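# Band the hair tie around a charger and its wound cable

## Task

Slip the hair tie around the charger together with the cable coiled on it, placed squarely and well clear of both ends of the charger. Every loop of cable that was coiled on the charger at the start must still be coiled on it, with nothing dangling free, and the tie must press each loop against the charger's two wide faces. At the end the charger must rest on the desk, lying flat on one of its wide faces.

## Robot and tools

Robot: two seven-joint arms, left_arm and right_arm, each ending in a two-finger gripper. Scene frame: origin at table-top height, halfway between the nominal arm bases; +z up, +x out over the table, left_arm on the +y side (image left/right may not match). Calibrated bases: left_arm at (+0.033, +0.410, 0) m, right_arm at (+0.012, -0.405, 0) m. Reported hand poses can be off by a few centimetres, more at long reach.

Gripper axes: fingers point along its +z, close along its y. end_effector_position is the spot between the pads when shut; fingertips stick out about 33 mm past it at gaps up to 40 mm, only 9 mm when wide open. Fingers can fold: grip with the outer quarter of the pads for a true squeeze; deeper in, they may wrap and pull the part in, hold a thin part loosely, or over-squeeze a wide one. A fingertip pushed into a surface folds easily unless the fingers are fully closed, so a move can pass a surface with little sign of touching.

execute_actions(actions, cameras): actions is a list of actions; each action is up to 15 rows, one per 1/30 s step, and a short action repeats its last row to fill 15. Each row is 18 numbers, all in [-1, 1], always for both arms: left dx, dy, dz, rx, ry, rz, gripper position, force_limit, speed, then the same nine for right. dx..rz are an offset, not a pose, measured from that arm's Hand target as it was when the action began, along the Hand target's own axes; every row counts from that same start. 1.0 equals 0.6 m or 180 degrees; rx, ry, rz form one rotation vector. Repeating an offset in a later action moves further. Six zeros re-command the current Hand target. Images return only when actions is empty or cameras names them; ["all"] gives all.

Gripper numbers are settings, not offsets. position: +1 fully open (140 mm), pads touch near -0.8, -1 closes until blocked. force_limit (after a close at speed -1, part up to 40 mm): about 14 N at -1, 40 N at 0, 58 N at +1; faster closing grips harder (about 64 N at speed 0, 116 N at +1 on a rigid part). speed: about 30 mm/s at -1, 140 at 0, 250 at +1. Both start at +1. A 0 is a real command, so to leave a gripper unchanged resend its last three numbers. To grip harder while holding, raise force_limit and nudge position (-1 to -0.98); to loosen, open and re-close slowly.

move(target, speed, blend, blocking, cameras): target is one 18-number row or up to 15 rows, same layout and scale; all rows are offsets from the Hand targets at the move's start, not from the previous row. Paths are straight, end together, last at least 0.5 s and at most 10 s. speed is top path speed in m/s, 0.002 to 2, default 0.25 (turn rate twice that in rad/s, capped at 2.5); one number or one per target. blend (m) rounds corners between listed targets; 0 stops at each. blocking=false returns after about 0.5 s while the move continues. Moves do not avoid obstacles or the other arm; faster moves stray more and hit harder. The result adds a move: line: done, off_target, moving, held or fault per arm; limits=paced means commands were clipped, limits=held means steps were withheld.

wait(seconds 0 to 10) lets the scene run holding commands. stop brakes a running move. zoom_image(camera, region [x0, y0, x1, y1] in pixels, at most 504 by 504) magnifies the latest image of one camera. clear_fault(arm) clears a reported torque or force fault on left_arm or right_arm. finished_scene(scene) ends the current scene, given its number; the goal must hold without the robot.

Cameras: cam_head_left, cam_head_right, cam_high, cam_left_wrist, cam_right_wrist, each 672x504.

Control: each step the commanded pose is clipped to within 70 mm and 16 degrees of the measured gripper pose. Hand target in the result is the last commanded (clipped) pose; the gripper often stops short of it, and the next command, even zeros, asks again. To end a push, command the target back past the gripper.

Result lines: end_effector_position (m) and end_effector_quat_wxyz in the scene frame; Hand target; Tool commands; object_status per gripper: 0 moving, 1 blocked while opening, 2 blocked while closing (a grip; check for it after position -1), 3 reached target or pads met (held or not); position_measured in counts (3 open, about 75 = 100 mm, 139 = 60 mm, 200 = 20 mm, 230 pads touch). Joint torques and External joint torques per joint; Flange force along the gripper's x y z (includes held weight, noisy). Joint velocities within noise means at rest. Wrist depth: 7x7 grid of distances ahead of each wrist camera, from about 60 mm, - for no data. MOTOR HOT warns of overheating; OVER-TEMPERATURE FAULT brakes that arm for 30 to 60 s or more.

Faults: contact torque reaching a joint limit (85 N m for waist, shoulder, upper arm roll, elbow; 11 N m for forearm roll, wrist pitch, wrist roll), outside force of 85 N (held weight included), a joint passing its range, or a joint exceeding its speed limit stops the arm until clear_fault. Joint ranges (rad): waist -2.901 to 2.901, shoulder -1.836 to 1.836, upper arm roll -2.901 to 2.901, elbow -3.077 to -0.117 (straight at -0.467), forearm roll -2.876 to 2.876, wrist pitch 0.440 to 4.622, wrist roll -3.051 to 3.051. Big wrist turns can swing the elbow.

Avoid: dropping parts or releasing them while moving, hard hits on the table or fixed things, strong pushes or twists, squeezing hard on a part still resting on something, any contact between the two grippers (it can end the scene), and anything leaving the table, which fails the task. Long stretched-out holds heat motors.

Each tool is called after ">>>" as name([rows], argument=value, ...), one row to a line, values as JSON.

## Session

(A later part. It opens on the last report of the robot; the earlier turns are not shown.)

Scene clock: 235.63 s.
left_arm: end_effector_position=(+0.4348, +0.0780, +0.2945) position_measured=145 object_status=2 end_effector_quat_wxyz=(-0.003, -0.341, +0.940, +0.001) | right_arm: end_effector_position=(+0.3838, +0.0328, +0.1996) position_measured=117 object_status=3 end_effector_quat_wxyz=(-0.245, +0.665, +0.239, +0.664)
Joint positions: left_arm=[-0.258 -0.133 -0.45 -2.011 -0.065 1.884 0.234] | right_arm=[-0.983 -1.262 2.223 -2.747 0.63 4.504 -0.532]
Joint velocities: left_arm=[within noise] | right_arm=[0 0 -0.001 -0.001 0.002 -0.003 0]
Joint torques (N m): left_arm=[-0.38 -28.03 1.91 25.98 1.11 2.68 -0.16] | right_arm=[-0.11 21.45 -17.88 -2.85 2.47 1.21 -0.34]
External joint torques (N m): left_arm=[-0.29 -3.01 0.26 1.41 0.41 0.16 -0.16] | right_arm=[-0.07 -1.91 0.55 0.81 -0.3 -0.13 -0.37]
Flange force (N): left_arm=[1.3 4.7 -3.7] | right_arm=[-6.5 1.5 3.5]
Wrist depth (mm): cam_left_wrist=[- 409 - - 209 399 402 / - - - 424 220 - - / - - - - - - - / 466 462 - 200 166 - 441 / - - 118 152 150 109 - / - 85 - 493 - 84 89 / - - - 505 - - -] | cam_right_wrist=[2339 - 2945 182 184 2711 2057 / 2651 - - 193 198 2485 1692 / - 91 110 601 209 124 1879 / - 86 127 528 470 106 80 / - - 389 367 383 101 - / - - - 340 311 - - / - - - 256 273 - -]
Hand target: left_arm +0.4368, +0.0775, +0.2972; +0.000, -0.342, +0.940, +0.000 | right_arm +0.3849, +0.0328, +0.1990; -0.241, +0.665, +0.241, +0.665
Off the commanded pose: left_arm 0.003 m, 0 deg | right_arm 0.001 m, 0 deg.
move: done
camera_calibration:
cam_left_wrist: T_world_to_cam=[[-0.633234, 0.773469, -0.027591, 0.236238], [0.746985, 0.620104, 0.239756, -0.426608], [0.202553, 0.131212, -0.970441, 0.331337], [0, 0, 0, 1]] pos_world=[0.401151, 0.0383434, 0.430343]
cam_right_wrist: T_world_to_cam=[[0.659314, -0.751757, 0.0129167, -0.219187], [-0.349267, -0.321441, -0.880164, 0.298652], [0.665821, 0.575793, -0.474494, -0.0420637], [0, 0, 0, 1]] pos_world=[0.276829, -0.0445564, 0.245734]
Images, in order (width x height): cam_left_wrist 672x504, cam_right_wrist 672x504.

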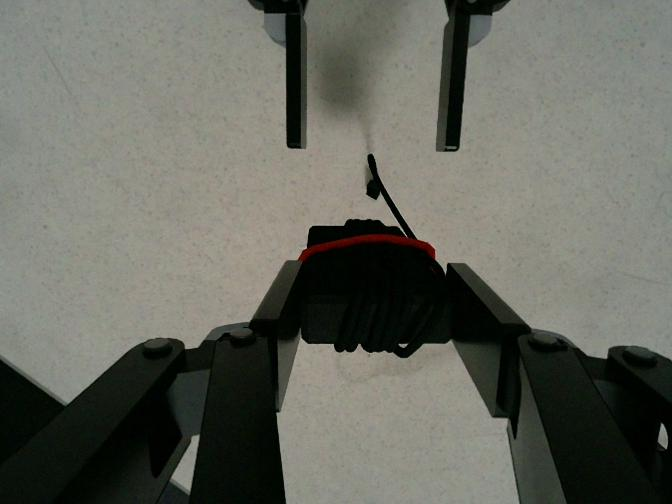

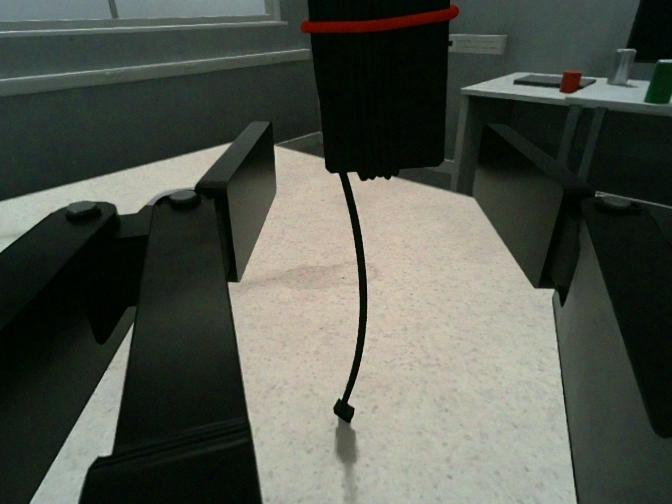

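>>> move(target=[0,0,0,0,0,0,-1,-0.1,-1, 0,0.0025,0.0717,0,0,0,0.1,0,-0.5], speed=0.08, cameras=["cam_right_wrist","cam_left_wrist"])

>>> zoom_image(camera="cam_left_wrist", region=[220, 100, 520, 400])

Scene clock: 236.93 s.
left_arm: end_effector_position=(+0.4348, +0.0780, +0.2945) position_measured=145 object_status=2 end_effector_quat_wxyz=(-0.003, -0.341, +0.940, +0.001) | right_arm: end_effector_position=(+0.4177, +0.0593, +0.1997) position_measured=117 object_status=3 end_effector_quat_wxyz=(-0.245, +0.665, +0.239, +0.664)
Joint positions: left_arm=[-0.258 -0.133 -0.45 -2.011 -0.065 1.884 0.234] | right_arm=[-1.049 -1.294 2.171 -2.633 0.562 4.455 -0.54]
Joint velocities: left_arm=[within noise] | right_arm=[0 -0.001 -0.001 0 0 -0.004 0]
Joint torques (N m): left_arm=[-0.43 -28.03 1.94 25.93 1.12 2.66 -0.14] | right_arm=[-0.33 22.63 -19.95 -1.37 2.57 1.3 -0.38]
External joint torques (N m): left_arm=[-0.44 -3.05 0.18 1.36 0.42 0.14 -0.14] | right_arm=[-0.3 -2.29 0.62 0.82 -0.28 -0.05 -0.42]
Flange force (N): left_arm=[1.5 4.9 -3.7] | right_arm=[-7.4 2.0 4.1]
Wrist depth (mm): cam_left_wrist=[413 418 216 - 214 - - / - - 229 - 219 - - / - - 433 440 - 432 - / 465 - - - 202 451 - / - - 117 150 150 109 - / - 85 - - 481 84 89 / - - - - - - -] | cam_right_wrist=[2209 2909 - 143 145 2874 2057 / 2807 3139 - 151 154 2460 1570 / 2511 91 109 161 166 124 2316 / - 86 127 461 492 106 80 / - - 386 384 380 98 - / - - 315 313 312 - - / - - 265 265 263 - -]
Hand target: left_arm +0.4368, +0.0775, +0.2972; +0.000, -0.342, +0.940, +0.000 | right_arm +0.4189, +0.0593, +0.1990; -0.241, +0.665, +0.241, +0.665
Off the commanded pose: left_arm 0.003 m, 0 deg | right_arm 0.001 m, 0 deg.
move: done
camera_calibration:
cam_left_wrist: T_world_to_cam=[[-0.633234, 0.773469, -0.027591, 0.236238], [0.746985, 0.620104, 0.239756, -0.426608], [0.202553, 0.131212, -0.970441, 0.331337], [0, 0, 0, 1]] pos_world=[0.401151, 0.0383434, 0.430343]
cam_right_wrist: T_world_to_cam=[[0.659455, -0.751632, 0.0129523, -0.221592], [-0.349026, -0.321392, -0.880277, 0.318996], [0.665808, 0.575983, -0.474283, -0.079996], [0, 0, 0, 1]] pos_world=[0.31073, -0.0179566, 0.245734]
Images, in order (width x height): cam_left_wrist 672x504, cam_right_wrist 672x504.

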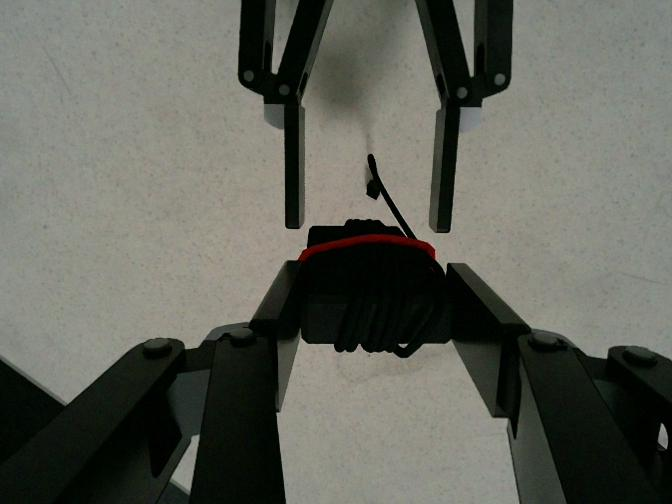

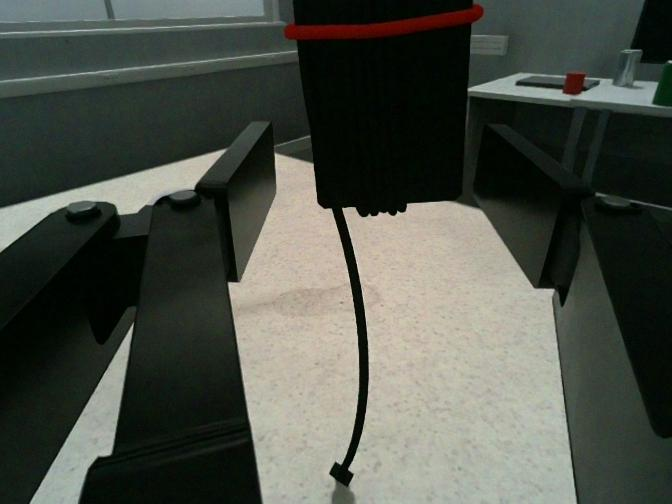

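Scaled by 1.680 from the camera's 672x504 image, which has a finer 960x720 frame.

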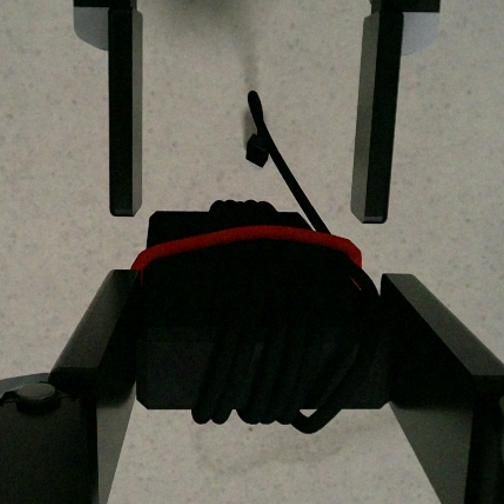

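>>> move(target=[0,0,0,0,0,0,-1,-0.1,-1, 0,0.006,0.035,0,0,0,0.1,0,-0.5], speed=0.06, cameras=["cam_right_wrist","cam_left_wrist"])

>>> zoom_image(camera="cam_left_wrist", region=[220, 100, 520, 400])

Scene clock: 238.03 s.
left_arm: end_effector_position=(+0.4348, +0.0780, +0.2945) position_measured=145 object_status=2 end_effector_quat_wxyz=(-0.003, -0.341, +0.940, +0.001) | right_arm: end_effector_position=(+0.4360, +0.0701, +0.1998) position_measured=117 object_status=3 end_effector_quat_wxyz=(-0.244, +0.665, +0.239, +0.664)
Joint positions: left_arm=[-0.258 -0.133 -0.45 -2.011 -0.065 1.884 0.234] | right_arm=[-1.089 -1.311 2.149 -2.575 0.53 4.437 -0.54]
Joint torques (N m): left_arm=[-0.44 -28.05 1.87 25.92 1.11 2.66 -0.17] | right_arm=[-0.49 23.82 -20.99 -0.29 2.54 1.21 -0.29]
External joint torques (N m): left_arm=[-0.54 -3.19 0.03 1.39 0.41 0.14 -0.17] | right_arm=[-0.46 -1.96 0.56 1.23 -0.35 -0.13 -0.32]
Flange force (N): left_arm=[1.9 5.1 -3.8] | right_arm=[-7.0 1.9 5.6]
Wrist depth (mm): cam_left_wrist=[425 412 217 223 212 209 - / - - 220 - 220 415 - / - - - - 229 426 415 / - - - 204 180 - 438 / - - 117 150 150 110 477 / - 85 - - - 84 90 / - - - - - - -] | cam_right_wrist=[2130 - - 124 126 - 2189 / 2130 2909 3139 132 134 2538 1612 / 2538 2774 109 142 145 124 3098 / - 86 127 446 468 106 80 / - - 385 383 384 101 - / - - 315 312 312 - - / - - 265 266 264 - -]
Hand target: left_arm +0.4368, +0.0775, +0.2972; +0.000, -0.342, +0.940, +0.000 | right_arm +0.4373, +0.0700, +0.1990; -0.241, +0.665, +0.241, +0.665
Off the commanded pose: left_arm 0.003 m, 0 deg | right_arm 0.002 m, 0 deg.
move: done
camera_calibration:
cam_left_wrist: T_world_to_cam=[[-0.633234, 0.773469, -0.027591, 0.236238], [0.746985, 0.620104, 0.239756, -0.426608], [0.202553, 0.131212, -0.970441, 0.331337], [0, 0, 0, 1]] pos_world=[0.401151, 0.0383434, 0.430343]
cam_right_wrist: T_world_to_cam=[[0.659544, -0.75154, 0.0137593, -0.225772], [-0.348345, -0.321823, -0.88039, 0.328742], [0.666076, 0.575863, -0.474051, -0.0985001], [0, 0, 0, 1]] pos_world=[0.329031, -0.00715723, 0.245833]
Images, in order (width x height): cam_left_wrist 672x504, cam_right_wrist 672x504.

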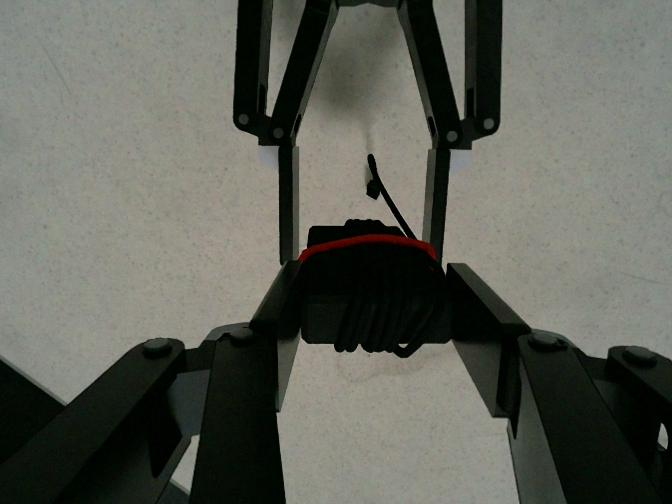

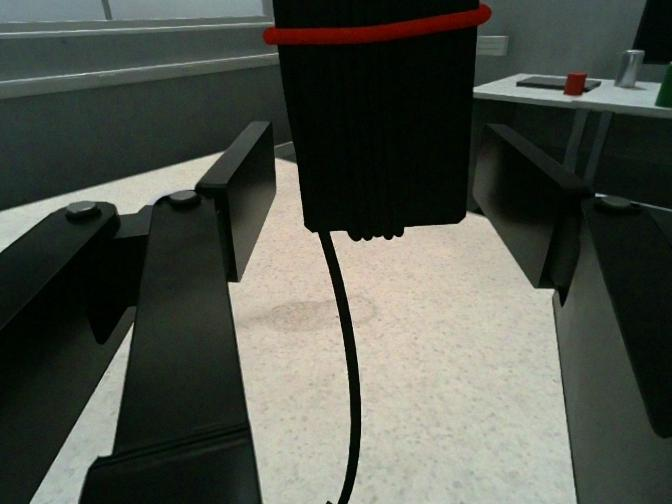

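Scaled by 1.680 from the camera's 672x504 image, which has a finer 960x720 frame.

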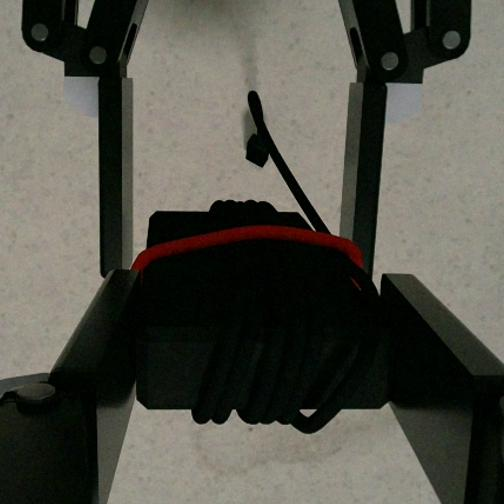

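>>> execute_actions([
  [[0,0,0,0,0,0,-1,-0.1,-1, 0,0,0,0,0,0,-1,-0.1,-1]],
  [[0,0,0,0,0,0,-1,-0.1,-1, 0,0,0,0,0,0,-1,-0.1,-1]],
  [[0,0,0,0,0,0,-1,-0.1,-1, 0,0,0,0,0,0,-1,-0.1,-1]],
  [[0,0,0,0,0,0,-1,-0.1,-1, 0,0,0,0,0,0,-0.98,0.1,-1]],
])

>>> execute_actions([
  [[0,0,0,0,0,0,0.0,-0.1,-1, 0,0,0,0,0,0,-0.98,0.1,-1]],
  [[0,0,0,0,0,0,0.0,-0.1,-1, 0,0,0,0,0,0,-0.98,0.1,-1]],
], cameras=["cam_left_wrist","cam_right_wrist"])

Scene clock: 240.50 s.
left_arm: end_effector_position=(+0.4348, +0.0783, +0.2945) position_measured=145 object_status=2 end_effector_quat_wxyz=(-0.003, -0.341, +0.940, +0.002) | right_arm: end_effector_position=(+0.4370, +0.0696, +0.1994) position_measured=145 object_status=2 end_effector_quat_wxyz=(-0.241, +0.664, +0.241, +0.665)
Joint positions: left_arm=[-0.258 -0.133 -0.45 -2.011 -0.064 1.884 0.234] | right_arm=[-1.09 -1.312 2.148 -2.575 0.53 4.434 -0.545]
Joint torques (N m): left_arm=[-0.6 -28.31 1.72 25.96 0.89 2.82 -0.19] | right_arm=[-0.48 24.37 -20.41 -0.78 2.61 1.44 -0.12]
External joint torques (N m): left_arm=[-0.57 -3.24 0.01 1.36 0.2 0.3 -0.19] | right_arm=[-0.56 -1.48 1.22 0.67 -0.3 0.07 -0.15]
External joint torques at the end of the 1st action: left_arm=[-0.65 -3.13 -0.12 1.63 0.28 0.57 -0.18] | right_arm=[0.32 -1.24 0.96 1.38 -0.37 0.41 -0.34]
External joint torques at the end of the 2nd action: left_arm=[-0.51 -3.26 0.12 1.34 0.24 0.33 -0.13] | right_arm=[-0.14 -1.49 0.86 0.66 -0.32 0.1 -0.33]
External joint torques at the end of the 3rd action: left_arm=[-0.49 -3.36 0.11 1.5 0.25 0.38 -0.18] | right_arm=[-0.28 -1.44 0.88 0.67 -0.3 0.13 -0.21]
Flange force (N): left_arm=[2.1 5.7 -3.3] | right_arm=[-7.0 2.2 2.9]
Flange force at the end of the 1st action (N): left_arm=[2.0 4.3 -3.2] | right_arm=[-6.0 0.3 3.4]
Flange force at the end of the 2nd action (N): left_arm=[1.9 5.9 -3.2] | right_arm=[-5.6 1.1 2.6]
Flange force at the end of the 3rd action (N): left_arm=[1.9 5.7 -3.5] | right_arm=[-5.8 1.7 2.7]
Wrist depth (mm): cam_left_wrist=[409 424 215 229 212 - 392 / - 430 217 219 219 - - / - - - 239 228 - 431 / - 458 - 203 180 - - / - 478 117 151 151 109 468 / - 84 - - - 84 90 / - - - - - - -] | cam_right_wrist=[- - - 124 126 3224 1821 / 2909 2909 - 132 135 2485 1612 / 2945 770 100 142 143 111 2711 / - 83 83 444 462 104 85 / - - - 366 382 83 - / - - - 311 313 - - / - - - 263 264 - -]
Hand target: left_arm +0.4368, +0.0775, +0.2972; +0.000, -0.342, +0.940, +0.000 | right_arm +0.4373, +0.0700, +0.1990; -0.241, +0.665, +0.241, +0.665
Off the commanded pose: left_arm 0.003 m, 0 deg | right_arm 0.001 m, 0 deg.

Scene clock: 241.70 s.
left_arm: end_effector_position=(+0.4353, +0.0778, +0.2955) position_measured=129 object_status=3 end_effector_quat_wxyz=(-0.002, -0.341, +0.940, +0.001) | right_arm: end_effector_position=(+0.4369, +0.0699, +0.1984) position_measured=145 object_status=2 end_effector_quat_wxyz=(-0.241, +0.665, +0.241, +0.664)
Joint positions: left_arm=[-0.258 -0.133 -0.45 -2.009 -0.064 1.884 0.234] | right_arm=[-1.09 -1.312 2.148 -2.575 0.527 4.433 -0.545]
Joint torques (N m): left_arm=[-0.46 -27.5 1.85 24.87 0.89 2.51 -0.14] | right_arm=[-0.53 24.75 -21.65 -0.85 3.28 1.71 -0.16]
External joint torques (N m): left_arm=[-0.43 -2.53 0.14 0.3 0.2 -0.02 -0.14] | right_arm=[-0.53 -1.04 -0.05 0.67 0.37 0.35 -0.19]
External joint torques at the end of the 1st action: left_arm=[-0.39 -2.45 0.11 0.21 0.2 -0.01 -0.16] | right_arm=[-0.43 -1.04 -0.08 0.6 0.33 0.33 -0.18]
Flange force (N): left_arm=[1.9 6.9 -1.6] | right_arm=[-4.7 1.9 2.6]
Flange force at the end of the 1st action (N): left_arm=[1.9 6.9 -1.3] | right_arm=[-4.3 1.7 2.3]
Wrist depth (mm): cam_left_wrist=[- - 215 228 214 394 397 / 428 419 226 223 220 - 426 / - 421 - - 228 - - / 461 - - 239 163 - 456 / - - 122 155 152 113 - / - 89 - - - 107 90 / - - - - - - -] | cam_right_wrist=[- 2774 - 124 126 - 2130 / 2316 - - 133 136 2593 1559 / 2593 98 100 142 143 111 2316 / - 83 83 439 436 104 85 / - - - 379 382 83 - / - - - 311 309 - - / - - - 262 262 - -]
Hand target: left_arm +0.4368, +0.0775, +0.2972; +0.000, -0.342, +0.940, +0.000 | right_arm +0.4373, +0.0700, +0.1990; -0.241, +0.665, +0.241, +0.665
Off the commanded pose: left_arm 0.002 m, 0 deg | right_arm 0.001 m, 0 deg.
camera_calibration:
cam_left_wrist: T_world_to_cam=[[-0.632845, 0.773744, -0.0287524, 0.236879], [0.746853, 0.619804, 0.240943, -0.427275], [0.204249, 0.131006, -0.970113, 0.331286], [0, 0, 0, 1]] pos_world=[0.401354, 0.0381426, 0.431145]
cam_right_wrist: T_world_to_cam=[[0.658407, -0.752385, 0.0204434, -0.227266], [-0.347752, -0.328179, -0.878275, 0.327541], [0.66751, 0.571153, -0.477719, -0.0991631], [0, 0, 0, 1]] pos_world=[0.329729, -0.00686226, 0.244945]
Images, in order (width x height): cam_left_wrist 672x504, cam_right_wrist 672x504.

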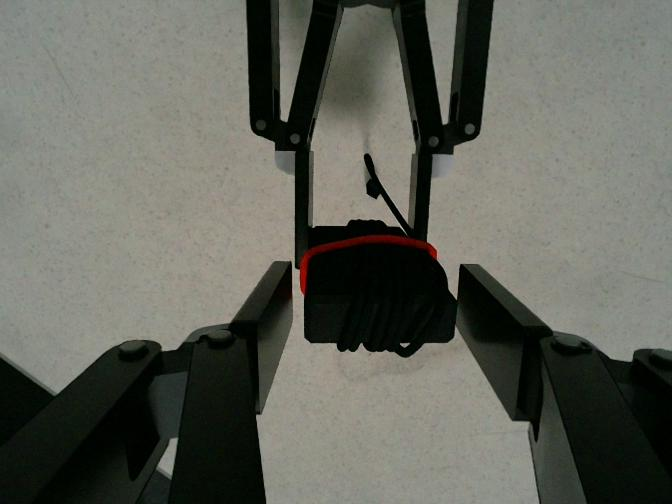

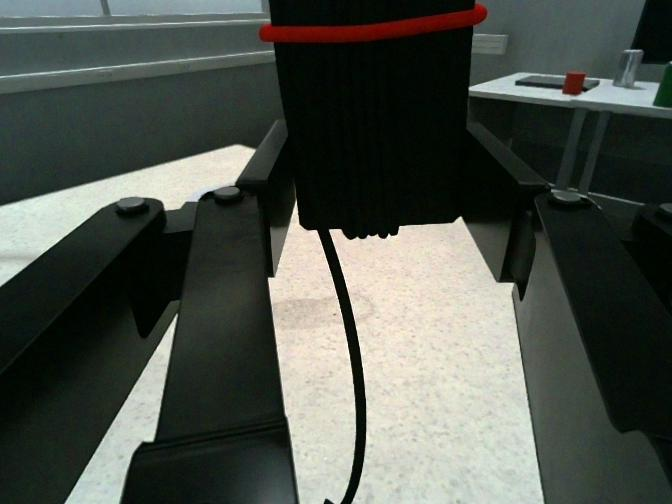

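>>> move([
  [0,0,-0.2,0,0,0,0,-0.1,-1, 0,0,0,0,0,0,-0.98,0.1,-1],
  [-0.071,0.31,-0.22,0,0,0,0,-0.1,-1, 0,0,0,0,0,0,-0.98,0.1,-1],
], speed=0.2, blend=0.02, cameras=["all"])

>>> zoom_image(camera="cam_high", region=[320, 130, 460, 270])

Scene clock: 244.57 s.
left_arm: end_effector_position=(+0.3507, +0.2464, +0.4293) position_measured=129 object_status=3 end_effector_quat_wxyz=(+0.000, -0.345, +0.939, -0.002) | right_arm: end_effector_position=(+0.4369, +0.0699, +0.1983) position_measured=145 object_status=2 end_effector_quat_wxyz=(-0.241, +0.665, +0.241, +0.664)
Joint positions: left_arm=[-0.282 -0.61 -0.157 -2.104 -0.093 1.504 0.493] | right_arm=[-1.09 -1.312 2.148 -2.575 0.527 4.433 -0.545]
Joint velocities: left_arm=[0.001 0.002 -0.001 0 -0.001 0 0.004] | right_arm=[within noise]
Joint torques (N m): left_arm=[-0.84 -11.2 2.65 22.61 1.11 2.27 0.2] | right_arm=[-0.32 24.7 -21.64 -0.9 3.29 1.75 -0.1]
External joint torques (N m): left_arm=[-0.88 -1.61 0.31 -0.58 0.38 -0.24 0.2] | right_arm=[-0.34 -1.12 -0.03 0.56 0.38 0.39 -0.13]
Flange force (N): left_arm=[2.2 6.1 2.7] | right_arm=[-4.6 1.6 2.0]
Wrist depth (mm): cam_left_wrist=[347 349 338 - - - 457 / - 368 - - - 563 442 / - - - - - - 574 / - - 612 - - - - / - - 122 - - 113 - / - 89 - - - 107 90 / - - - 653 644 - -] | cam_right_wrist=[- - - 124 126 - 2593 / - 2909 - 133 135 2651 1500 / 2339 2593 100 141 144 111 2807 / - 83 83 440 154 104 85 / - - - 365 361 83 - / - - - 311 311 - - / - - - 263 262 - -]
Hand target: left_arm +0.3497, +0.2475, +0.4290; +0.000, -0.342, +0.940, +0.000 | right_arm +0.4373, +0.0700, +0.1990; -0.241, +0.665, +0.241, +0.665
Off the commanded pose: left_arm 0.001 m, 0 deg | right_arm 0.001 m, 0 deg.
move: done
camera_calibration:
cam_left_wrist: T_world_to_cam=[[-0.639563, 0.767856, -0.0368273, 0.0639327], [0.739402, 0.627558, 0.243835, -0.501359], [0.210342, 0.128718, -0.969117, 0.454369], [0, 0, 0, 1]] pos_world=[0.316022, 0.207055, 0.564941]
cam_right_wrist: T_world_to_cam=[[0.658264, -0.752511, 0.0204016, -0.227207], [-0.347999, -0.328222, -0.878161, 0.327507], [0.667522, 0.570962, -0.477929, -0.0991642], [0, 0, 0, 1]] pos_world=[0.329729, -0.00686205, 0.244846]

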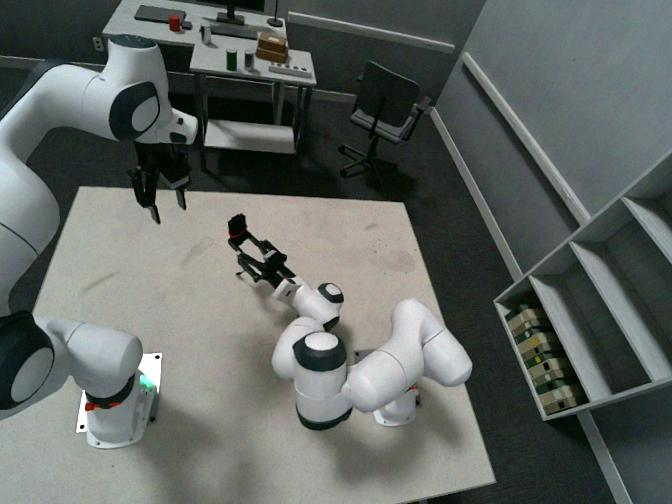

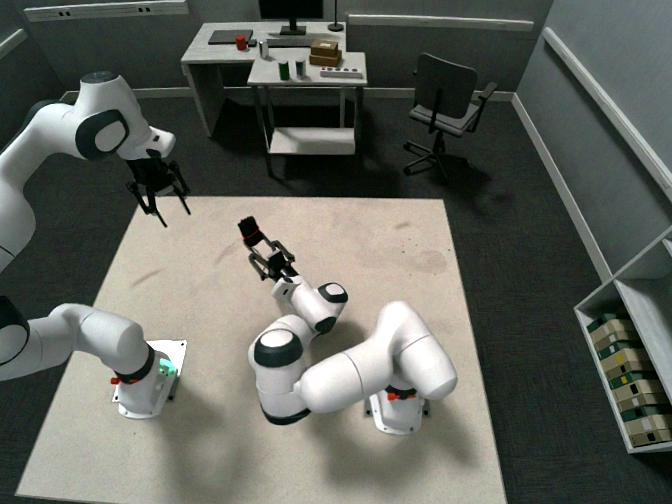

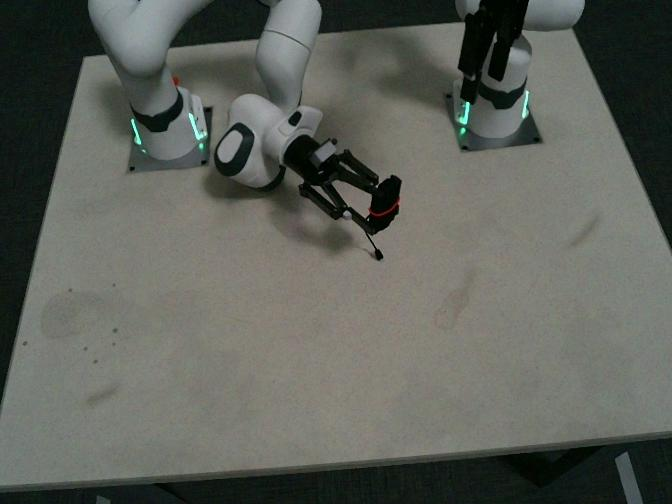

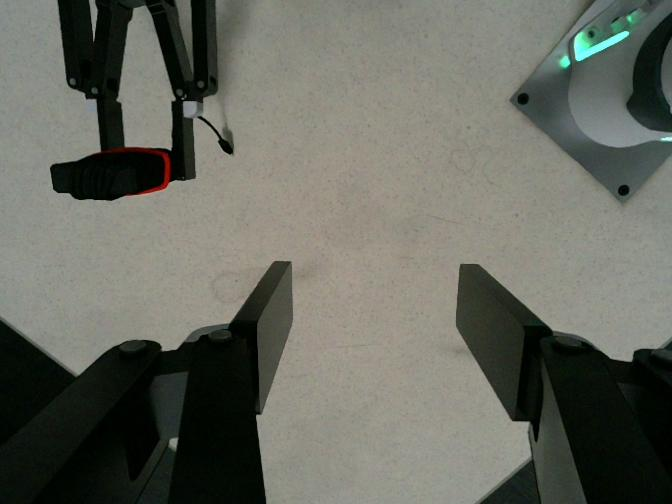

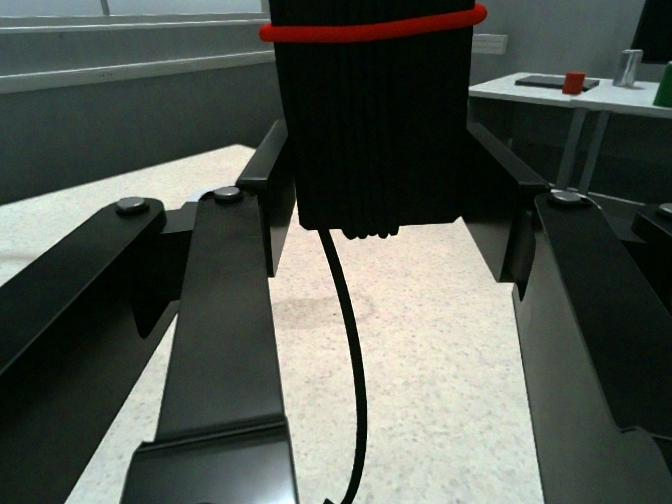

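Scaled by 3.600 from the camera's 672x504 image, which has a finer 960x720 frame.

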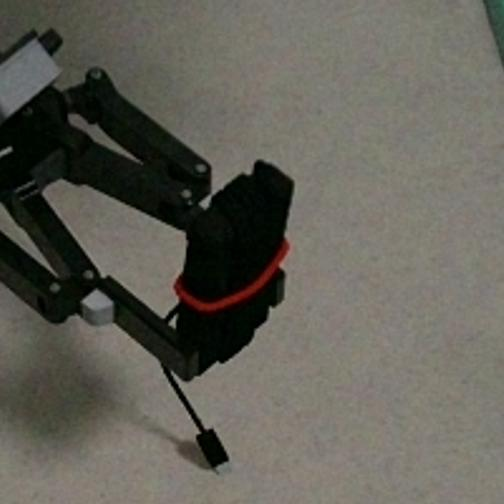

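>>> move(target=[0,0,0,0,0,0,0,-0.1,-1, 0.05,0,0,0,-0.5,0,-0.98,0.1,-1], speed=0.2, cameras=["all"])

>>> zoom_image(camera="cam_left_wrist", region=[0, 0, 300, 260])

Scene clock: 249.77 s.
left_arm: end_effector_position=(+0.3507, +0.2464, +0.4293) position_measured=129 object_status=3 end_effector_quat_wxyz=(+0.000, -0.344, +0.939, -0.002) | right_arm: end_effector_position=(+0.4363, +0.0694, +0.2275) position_measured=145 object_status=2 end_effector_quat_wxyz=(+0.000, +0.941, +0.338, -0.001)
Joint positions: left_arm=[-0.282 -0.61 -0.157 -2.104 -0.093 1.504 0.495] | right_arm=[0.237 0.334 0.7 -1.692 -0.227 1.94 -1.276]
Joint velocities: left_arm=[within noise] | right_arm=[0 0 0 0.001 0 -0.004 -0.003]
Joint torques (N m): left_arm=[-0.47 -11.3 2.21 22.64 1.03 2.28 0.15] | right_arm=[-0.24 -35.13 7.84 25.45 0.6 2.83 -0.33]
External joint torques (N m): left_arm=[-0.45 -1.39 -0.1 -0.77 0.3 -0.25 0.15] | right_arm=[-0.3 0.42 0.62 1.15 -0.21 0.17 -0.33]
Flange force (N): left_arm=[2.4 5.5 3.1] | right_arm=[5.7 -0.3 -1.6]
Wrist depth (mm): cam_left_wrist=[- 540 - - - - 447 / 201 231 - - - - 483 / - 242 - - - - - / - - - - - - - / - - 122 - - 113 - / - 89 - - - 107 90 / - - - - - - -] | cam_right_wrist=[320 313 312 125 127 309 307 / 355 348 343 133 136 334 330 / 377 368 100 142 144 121 358 / - 83 83 - 400 104 85 / - - - 457 446 83 - / - - - 501 - - - / - - - 569 - - -]
Hand target: left_arm +0.3497, +0.2475, +0.4290; +0.000, -0.342, +0.940, +0.000 | right_arm +0.4373, +0.0700, +0.2290; +0.000, +0.940, +0.341, +0.000
Off the commanded pose: left_arm 0.001 m, 0 deg | right_arm 0.002 m, 0 deg.
move: done; limits=paced
camera_calibration:
cam_left_wrist: T_world_to_cam=[[-0.63785, 0.769284, -0.0367472, 0.0629182], [0.740818, 0.625894, 0.243814, -0.501443], [0.210562, 0.128293, -0.969126, 0.4544], [0, 0, 0, 1]] pos_world=[0.315931, 0.207152, 0.564941]
cam_right_wrist: T_world_to_cam=[[0.65199, -0.757865, -0.02346, -0.214732], [-0.658486, -0.581291, 0.478013, 0.197337], [-0.375906, -0.296211, -0.878039, 0.521935], [0, 0, 0, 1]] pos_world=[0.466145, 0.106576, 0.358913]

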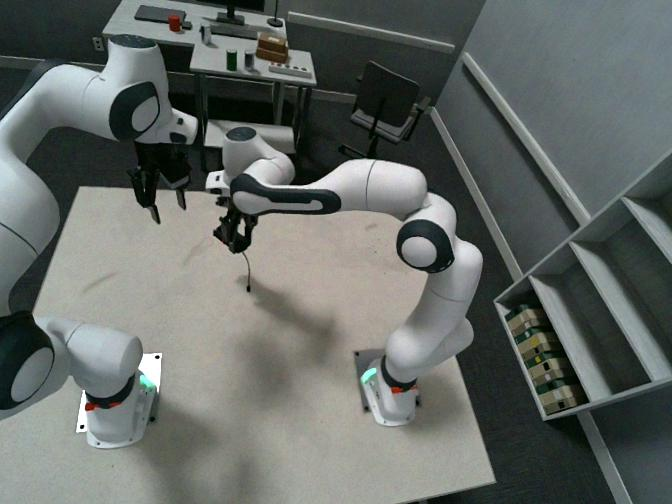

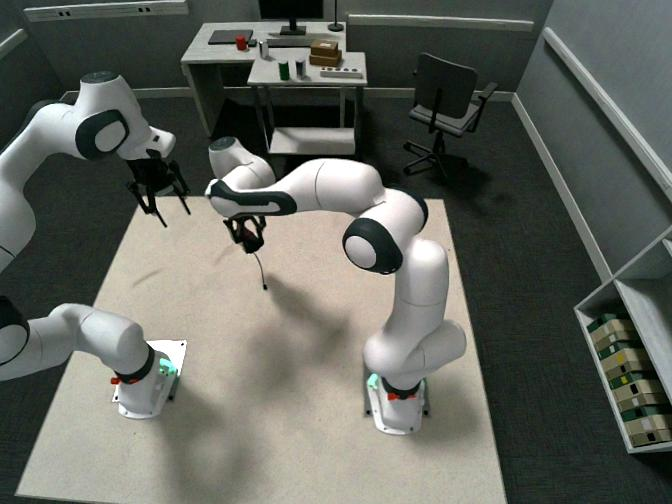

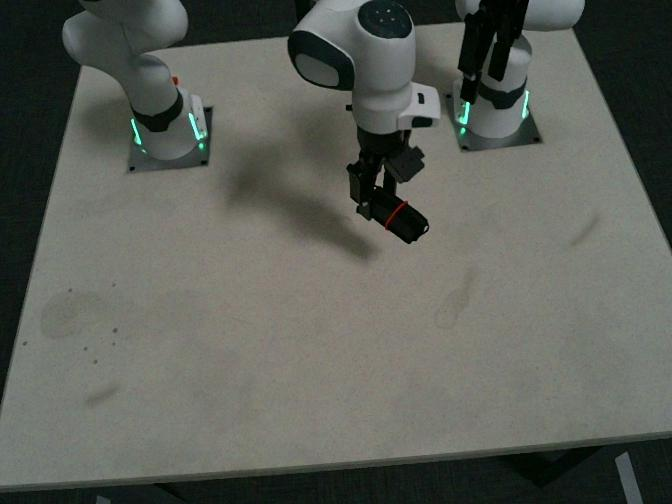

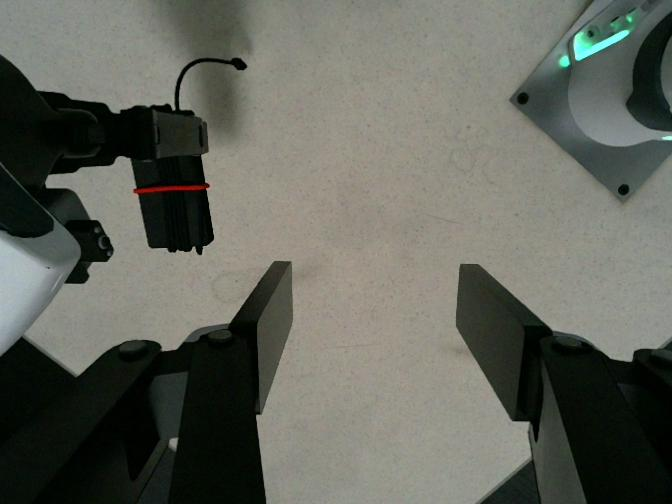

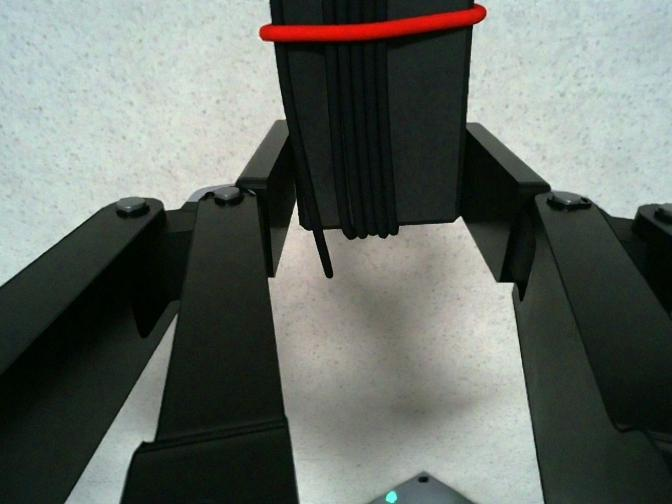

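Scaled by 1.680 from the camera's 672x504 image, which has a finer 960x720 frame.

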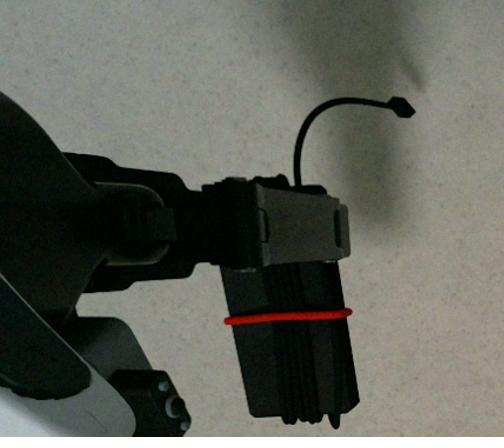

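>>> zoom_image(camera="cam_high", region=[340, 170, 440, 260])

>>> zoom_image(camera="cam_right_wrist", region=[240, 0, 500, 280])

Scaled by 5.040 from the camera's 672x504 image, which has a finer 960x720 frame.

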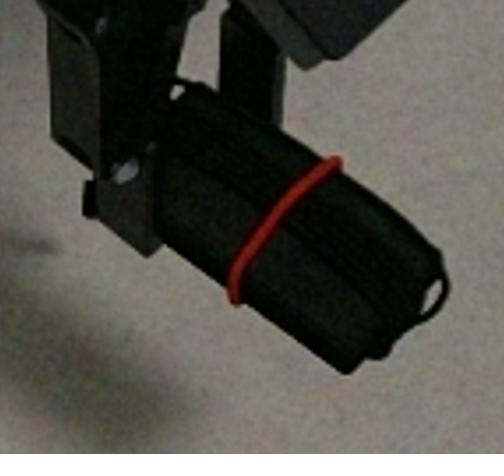

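Scaled by 1.800 from the camera's 672x504 image, which has a finer 960x720 frame.

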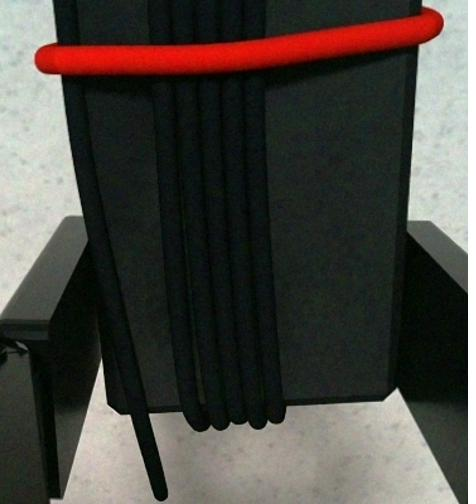

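>>> move(target=[0,0,0,0,0,0,0,-0.1,-1, 0,0,0.297,0,0,0,-0.98,0.1,-1], speed=0.15, cameras=["cam_high","cam_right_wrist"])

>>> zoom_image(camera="cam_high", region=[340, 200, 460, 320])

Scene clock: 252.17 s.
left_arm: end_effector_position=(+0.3507, +0.2464, +0.4293) position_measured=129 object_status=3 end_effector_quat_wxyz=(+0.000, -0.344, +0.939, -0.002) | right_arm: end_effector_position=(+0.4347, +0.0683, +0.0489) position_measured=145 object_status=2 end_effector_quat_wxyz=(+0.001, +0.939, +0.344, -0.004)
Joint positions: left_arm=[-0.282 -0.61 -0.157 -2.104 -0.093 1.504 0.495] | right_arm=[0.314 0.553 0.586 -1.862 -0.394 2.289 -1.183]
Joint velocities: left_arm=[within noise] | right_arm=[0.001 0.001 0 0 0 0.001 0.007]
Joint torques (N m): left_arm=[-0.42 -11.23 2.32 22.65 1.05 2.27 0.21] | right_arm=[0.03 -40.05 10.17 21.35 0.54 3.46 0.07]
External joint torques (N m): left_arm=[-0.42 -1.46 0 -0.65 0.32 -0.25 0.21] | right_arm=[-0.03 0.77 -0.01 0.27 -0.09 0.81 0.07]
Flange force (N): left_arm=[2.2 5.6 2.7] | right_arm=[1.8 -0.4 2.8]
Wrist depth (mm): cam_left_wrist=[201 583 - 523 - - 450 / 191 259 - 541 - 550 482 / 201 276 300 - - - - / - - - - 589 - - / - - 122 - - 113 - / - 89 - - - 107 90 / - - - - - - -] | cam_right_wrist=[156 155 152 124 126 149 149 / 169 172 166 132 135 163 160 / 184 180 101 142 144 121 174 / - 83 83 198 195 104 85 / - - - 219 216 83 - / - - - 246 243 - - / - - - 280 275 - -]
Hand target: left_arm +0.3497, +0.2475, +0.4290; +0.000, -0.342, +0.940, +0.000 | right_arm +0.4374, +0.0700, +0.0508; +0.000, +0.940, +0.341, +0.000
Off the commanded pose: left_arm 0.001 m, 0 deg | right_arm 0.004 m, 1 deg.
move: off_target (right_arm)
camera_calibration:
cam_right_wrist: T_world_to_cam=[[0.661964, -0.749186, -0.0228732, -0.22357], [-0.648839, -0.588043, 0.482922, 0.277042], [-0.375249, -0.304836, -0.875365, 0.36433], [0, 0, 0, 1]] pos_world=[0.464465, 0.106478, 0.180018]
Images, in order (width x height): cam_high 672x504, cam_right_wrist 672x504.

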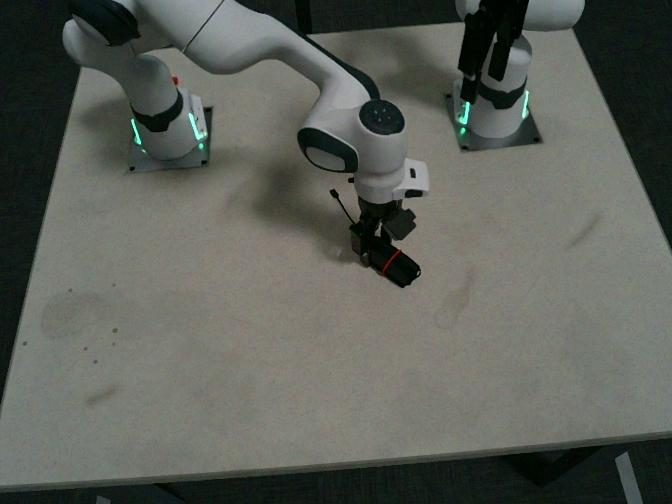

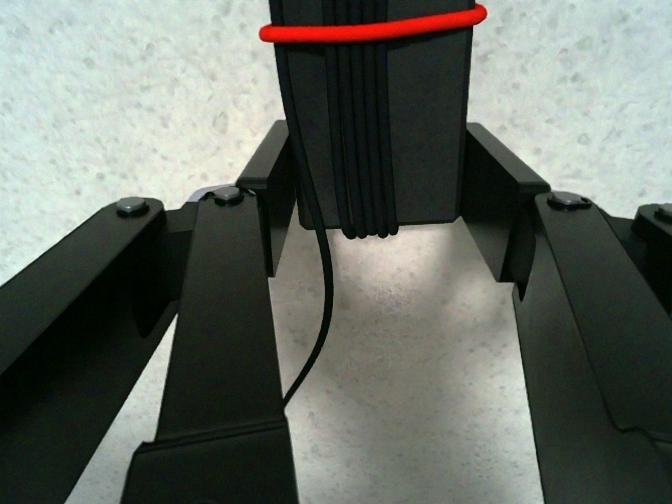

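Scaled by 4.200 from the camera's 672x504 image, which has a finer 960x720 frame.

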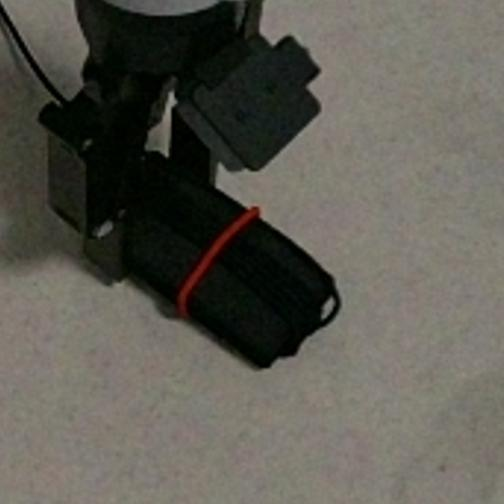

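>>> move(target=[0,0,0,0,0,0,0,-0.1,-1, 0,0,0.004,0,0,0,-0.98,0.1,-1], speed=0.02)

>>> move(target=[0,0,0,0,0,0,0,-0.1,-1, 0,0,0.004,0,0,0,-0.98,0.1,-1], speed=0.02, cameras=["cam_right_wrist","cam_left_wrist"])

>>> zoom_image(camera="cam_left_wrist", region=[0, 0, 300, 260])

Scene clock: 253.00 s.
left_arm: end_effector_position=(+0.3507, +0.2464, +0.4293) position_measured=129 object_status=3 end_effector_quat_wxyz=(+0.000, -0.344, +0.939, -0.002) | right_arm: end_effector_position=(+0.4356, +0.0690, +0.0484) position_measured=145 object_status=2 end_effector_quat_wxyz=(+0.001, +0.939, +0.344, -0.002)
Joint positions: left_arm=[-0.282 -0.61 -0.157 -2.104 -0.093 1.504 0.495] | right_arm=[0.318 0.553 0.582 -1.862 -0.395 2.293 -1.181]
Joint velocities: left_arm=[within noise] | right_arm=[0.004 0 -0.005 0 -0.001 0.005 -0.001]
Joint torques (N m): left_arm=[-0.42 -11.28 2.25 22.59 1.04 2.26 0.17] | right_arm=[0.13 -39.54 10.54 21.28 0.47 3.33 0.07]
External joint torques (N m): left_arm=[-0.46 -1.57 -0.11 -0.67 0.3 -0.25 0.17] | right_arm=[0.11 1.18 0.48 0.28 -0.16 0.69 0.07]
Flange force (N): left_arm=[2.6 5.8 2.9] | right_arm=[2.9 -0.9 3.0]
Wrist depth (mm): cam_left_wrist=[204 - - - - - 451 / 191 253 553 - - 553 483 / 201 276 304 - - - 531 / - - - - - - - / - - 122 - - 123 - / - 89 123 - - 107 90 / - - - - - - -] | cam_right_wrist=[156 155 152 124 126 149 148 / - 167 165 132 135 162 160 / 185 179 101 143 143 121 174 / - 83 83 197 195 104 85 / - - - 217 215 83 - / - - - 245 240 - - / - - - 278 274 - -]
Hand target: left_arm +0.3497, +0.2475, +0.4290; +0.000, -0.342, +0.940, +0.000 | right_arm +0.4374, +0.0700, +0.0484; +0.000, +0.940, +0.341, +0.000
Off the commanded pose: left_arm 0.001 m, 0 deg | right_arm 0.002 m, 0 deg.
move: done

Scene clock: 253.70 s.
left_arm: end_effector_position=(+0.3507, +0.2464, +0.4293) position_measured=129 object_status=3 end_effector_quat_wxyz=(+0.000, -0.344, +0.939, -0.002) | right_arm: end_effector_position=(+0.4362, +0.0697, +0.0472) position_measured=145 object_status=2 end_effector_quat_wxyz=(+0.000, +0.939, +0.344, -0.001)
Joint positions: left_arm=[-0.282 -0.61 -0.157 -2.104 -0.093 1.504 0.495] | right_arm=[0.322 0.555 0.577 -1.862 -0.395 2.299 -1.181]
Joint velocities: left_arm=[within noise] | right_arm=[0.005 0 -0.005 0.001 0 0.004 -0.001]
Joint torques (N m): left_arm=[-0.37 -11.22 2.28 22.63 1.03 2.26 0.19] | right_arm=[-0.23 -38.81 9.43 20.77 0.46 3.11 0.02]
External joint torques (N m): left_arm=[-0.33 -1.37 -0.01 -0.7 0.3 -0.26 0.19] | right_arm=[-0.2 2.08 -0.56 -0.28 -0.16 0.45 0.02]
Flange force (N): left_arm=[2.1 5.4 2.8] | right_arm=[3.7 -0.3 4.9]
Wrist depth (mm): cam_left_wrist=[205 - - 558 - - 451 / 191 254 - - 578 541 484 / 200 276 297 563 - - - / 584 - - 605 - - - / 662 - 122 - 169 113 - / - 89 - - - 107 90 / - - - 671 - - -] | cam_right_wrist=[155 154 150 124 125 148 148 / 168 166 163 133 136 160 159 / 182 177 101 143 143 121 172 / - 83 83 196 193 104 85 / - - - 215 213 83 - / - - - 243 239 - - / - - - 275 271 - -]
Hand target: left_arm +0.3497, +0.2475, +0.4290; +0.000, -0.342, +0.940, +0.000 | right_arm +0.4374, +0.0700, +0.0460; +0.000, +0.940, +0.341, +0.000
Off the commanded pose: left_arm 0.001 m, 0 deg | right_arm 0.002 m, 0 deg.
move: done
camera_calibration:
cam_left_wrist: T_world_to_cam=[[-0.63785, 0.769284, -0.0367472, 0.0629182], [0.740818, 0.625894, 0.243814, -0.501443], [0.210562, 0.128293, -0.969126, 0.4544], [0, 0, 0, 1]] pos_world=[0.315931, 0.207152, 0.564941]
cam_right_wrist: T_world_to_cam=[[0.66077, -0.750265, -0.0220527, -0.222992], [-0.652409, -0.588619, 0.477378, 0.281486], [-0.371141, -0.30105, -0.878421, 0.362019], [0, 0, 0, 1]] pos_world=[0.465351, 0.107371, 0.178712]
Images, in order (width x height): cam_left_wrist 672x504, cam_right_wrist 672x504.

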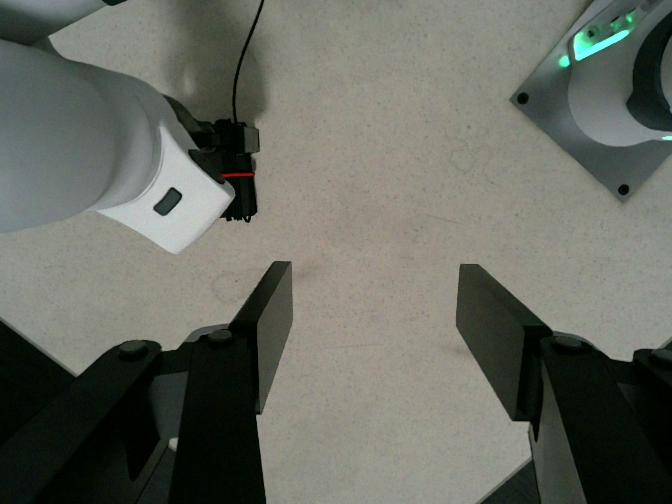

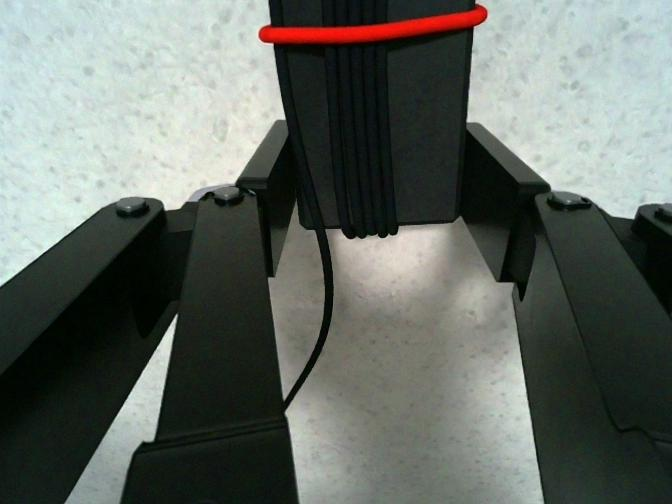

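Scaled by 1.680 from the camera's 672x504 image, which has a finer 960x720 frame.

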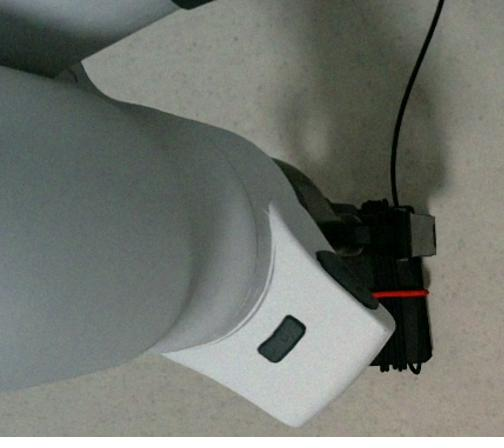

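>>> move(target=[0,0,0,0,0,0,0,-0.1,-1, 0,0,0.004,0,0,0,-0.98,0.1,-1], speed=0.02)

>>> move(target=[0,0,0,0,0,0,0,-0.1,-1, 0,0,0.003,0,0,0,-0.98,0.1,-1], speed=0.02, cameras=["cam_high"])

>>> zoom_image(camera="cam_high", region=[340, 210, 440, 310])

Scene clock: 254.50 s.
left_arm: end_effector_position=(+0.3507, +0.2464, +0.4293) position_measured=129 object_status=3 end_effector_quat_wxyz=(+0.000, -0.344, +0.939, -0.002) | right_arm: end_effector_position=(+0.4373, +0.0710, +0.0465) position_measured=145 object_status=2 end_effector_quat_wxyz=(+0.000, +0.939, +0.344, +0.001)
Joint positions: left_arm=[-0.282 -0.61 -0.157 -2.104 -0.093 1.504 0.495] | right_arm=[0.327 0.556 0.572 -1.861 -0.396 2.305 -1.18]
Joint velocities: left_arm=[within noise] | right_arm=[0.004 0.001 -0.004 0.001 0 0.005 -0.001]
Joint torques (N m): left_arm=[-0.44 -11.31 2.27 22.69 1.04 2.28 0.21] | right_arm=[0.03 -37.79 9.42 20.12 0.51 2.99 0.04]
External joint torques (N m): left_arm=[-0.44 -1.47 -0.07 -0.65 0.32 -0.24 0.21] | right_arm=[0.14 3.18 -0.45 -0.91 -0.11 0.33 0.04]
Flange force (N): left_arm=[2.3 5.5 2.8] | right_arm=[4.3 -1.0 6.7]
Wrist depth (mm): cam_left_wrist=[204 - - - - - 454 / 191 254 - - - - 482 / 200 275 304 - - - - / - - - - - - - / - - 122 - - 113 - / - 89 112 - - 107 90 / - - - 710 - - -] | cam_right_wrist=[155 153 150 123 125 148 147 / 167 165 162 132 136 160 158 / 181 176 101 143 143 121 171 / - 83 83 194 192 104 85 / - - - 215 212 83 - / - - - 240 233 - - / - - - 272 269 - -]
Hand target: left_arm +0.3497, +0.2475, +0.4290; +0.000, -0.342, +0.940, +0.000 | right_arm +0.4374, +0.0700, +0.0436; +0.000, +0.940, +0.341, +0.000
Off the commanded pose: left_arm 0.001 m, 0 deg | right_arm 0.003 m, 0 deg.
move: done

Scene clock: 255.20 s.
left_arm: end_effector_position=(+0.3507, +0.2464, +0.4293) position_measured=129 object_status=3 end_effector_quat_wxyz=(+0.000, -0.344, +0.939, -0.002) | right_arm: end_effector_position=(+0.4381, +0.0719, +0.0460) position_measured=145 object_status=2 end_effector_quat_wxyz=(-0.001, +0.939, +0.344, +0.003)
Joint positions: left_arm=[-0.282 -0.61 -0.157 -2.104 -0.093 1.504 0.495] | right_arm=[0.33 0.557 0.568 -1.861 -0.396 2.31 -1.18]
Joint velocities: left_arm=[within noise] | right_arm=[0.005 -0.001 -0.002 0.001 0 0.003 -0.002]
Joint torques (N m): left_arm=[-0.4 -11.24 2.22 22.62 1.02 2.29 0.17] | right_arm=[-0.14 -37.37 9.24 19.64 0.57 2.89 0.08]
External joint torques (N m): left_arm=[-0.45 -1.49 -0.17 -0.71 0.29 -0.24 0.17] | right_arm=[-0.28 3.8 -0.81 -1.4 -0.06 0.21 0.08]
Flange force (N): left_arm=[2.6 5.6 3.0] | right_arm=[3.7 -0.3 7.7]
Wrist depth (mm): cam_left_wrist=[202 - - - 532 - 461 / 191 254 547 522 - 537 485 / 193 275 308 - - - - / 623 305 - - - - - / - - 122 618 - 112 - / - 89 - - - 107 90 / - - - - 671 - -] | cam_right_wrist=[154 152 149 123 125 148 147 / 166 165 163 132 136 159 158 / 178 176 101 143 143 121 170 / - 83 83 193 192 104 85 / - - - 214 211 83 - / - - - 239 235 - - / - - - 270 266 - -]
Hand target: left_arm +0.3497, +0.2475, +0.4290; +0.000, -0.342, +0.940, +0.000 | right_arm +0.4374, +0.0700, +0.0418; +0.000, +0.940, +0.341, +0.000
Off the commanded pose: left_arm 0.001 m, 0 deg | right_arm 0.005 m, 0 deg.
move: off_target (right_arm)
Images, in order (width x height): cam_high 672x504.

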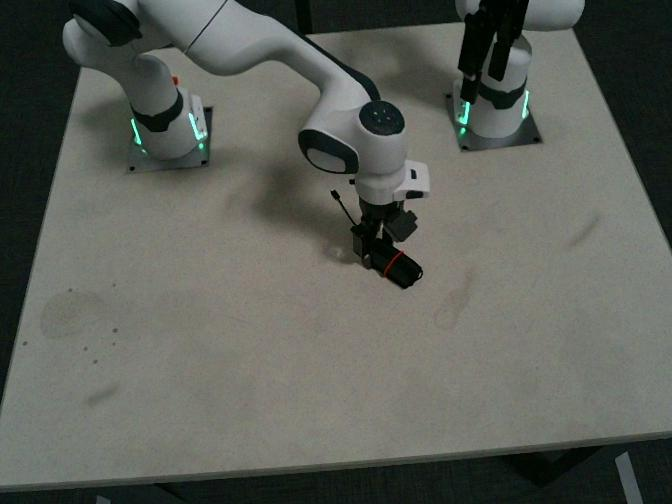

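Scaled by 5.040 from the camera's 672x504 image, which has a finer 960x720 frame.

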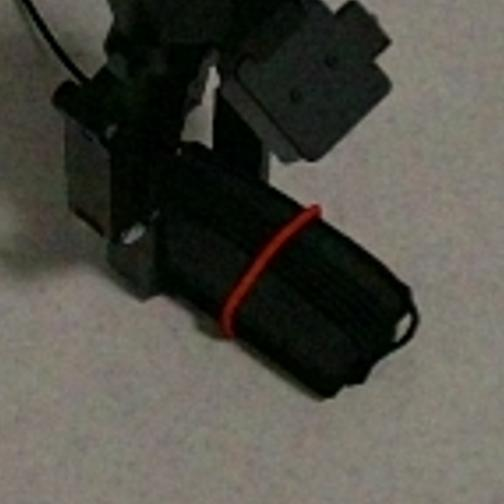

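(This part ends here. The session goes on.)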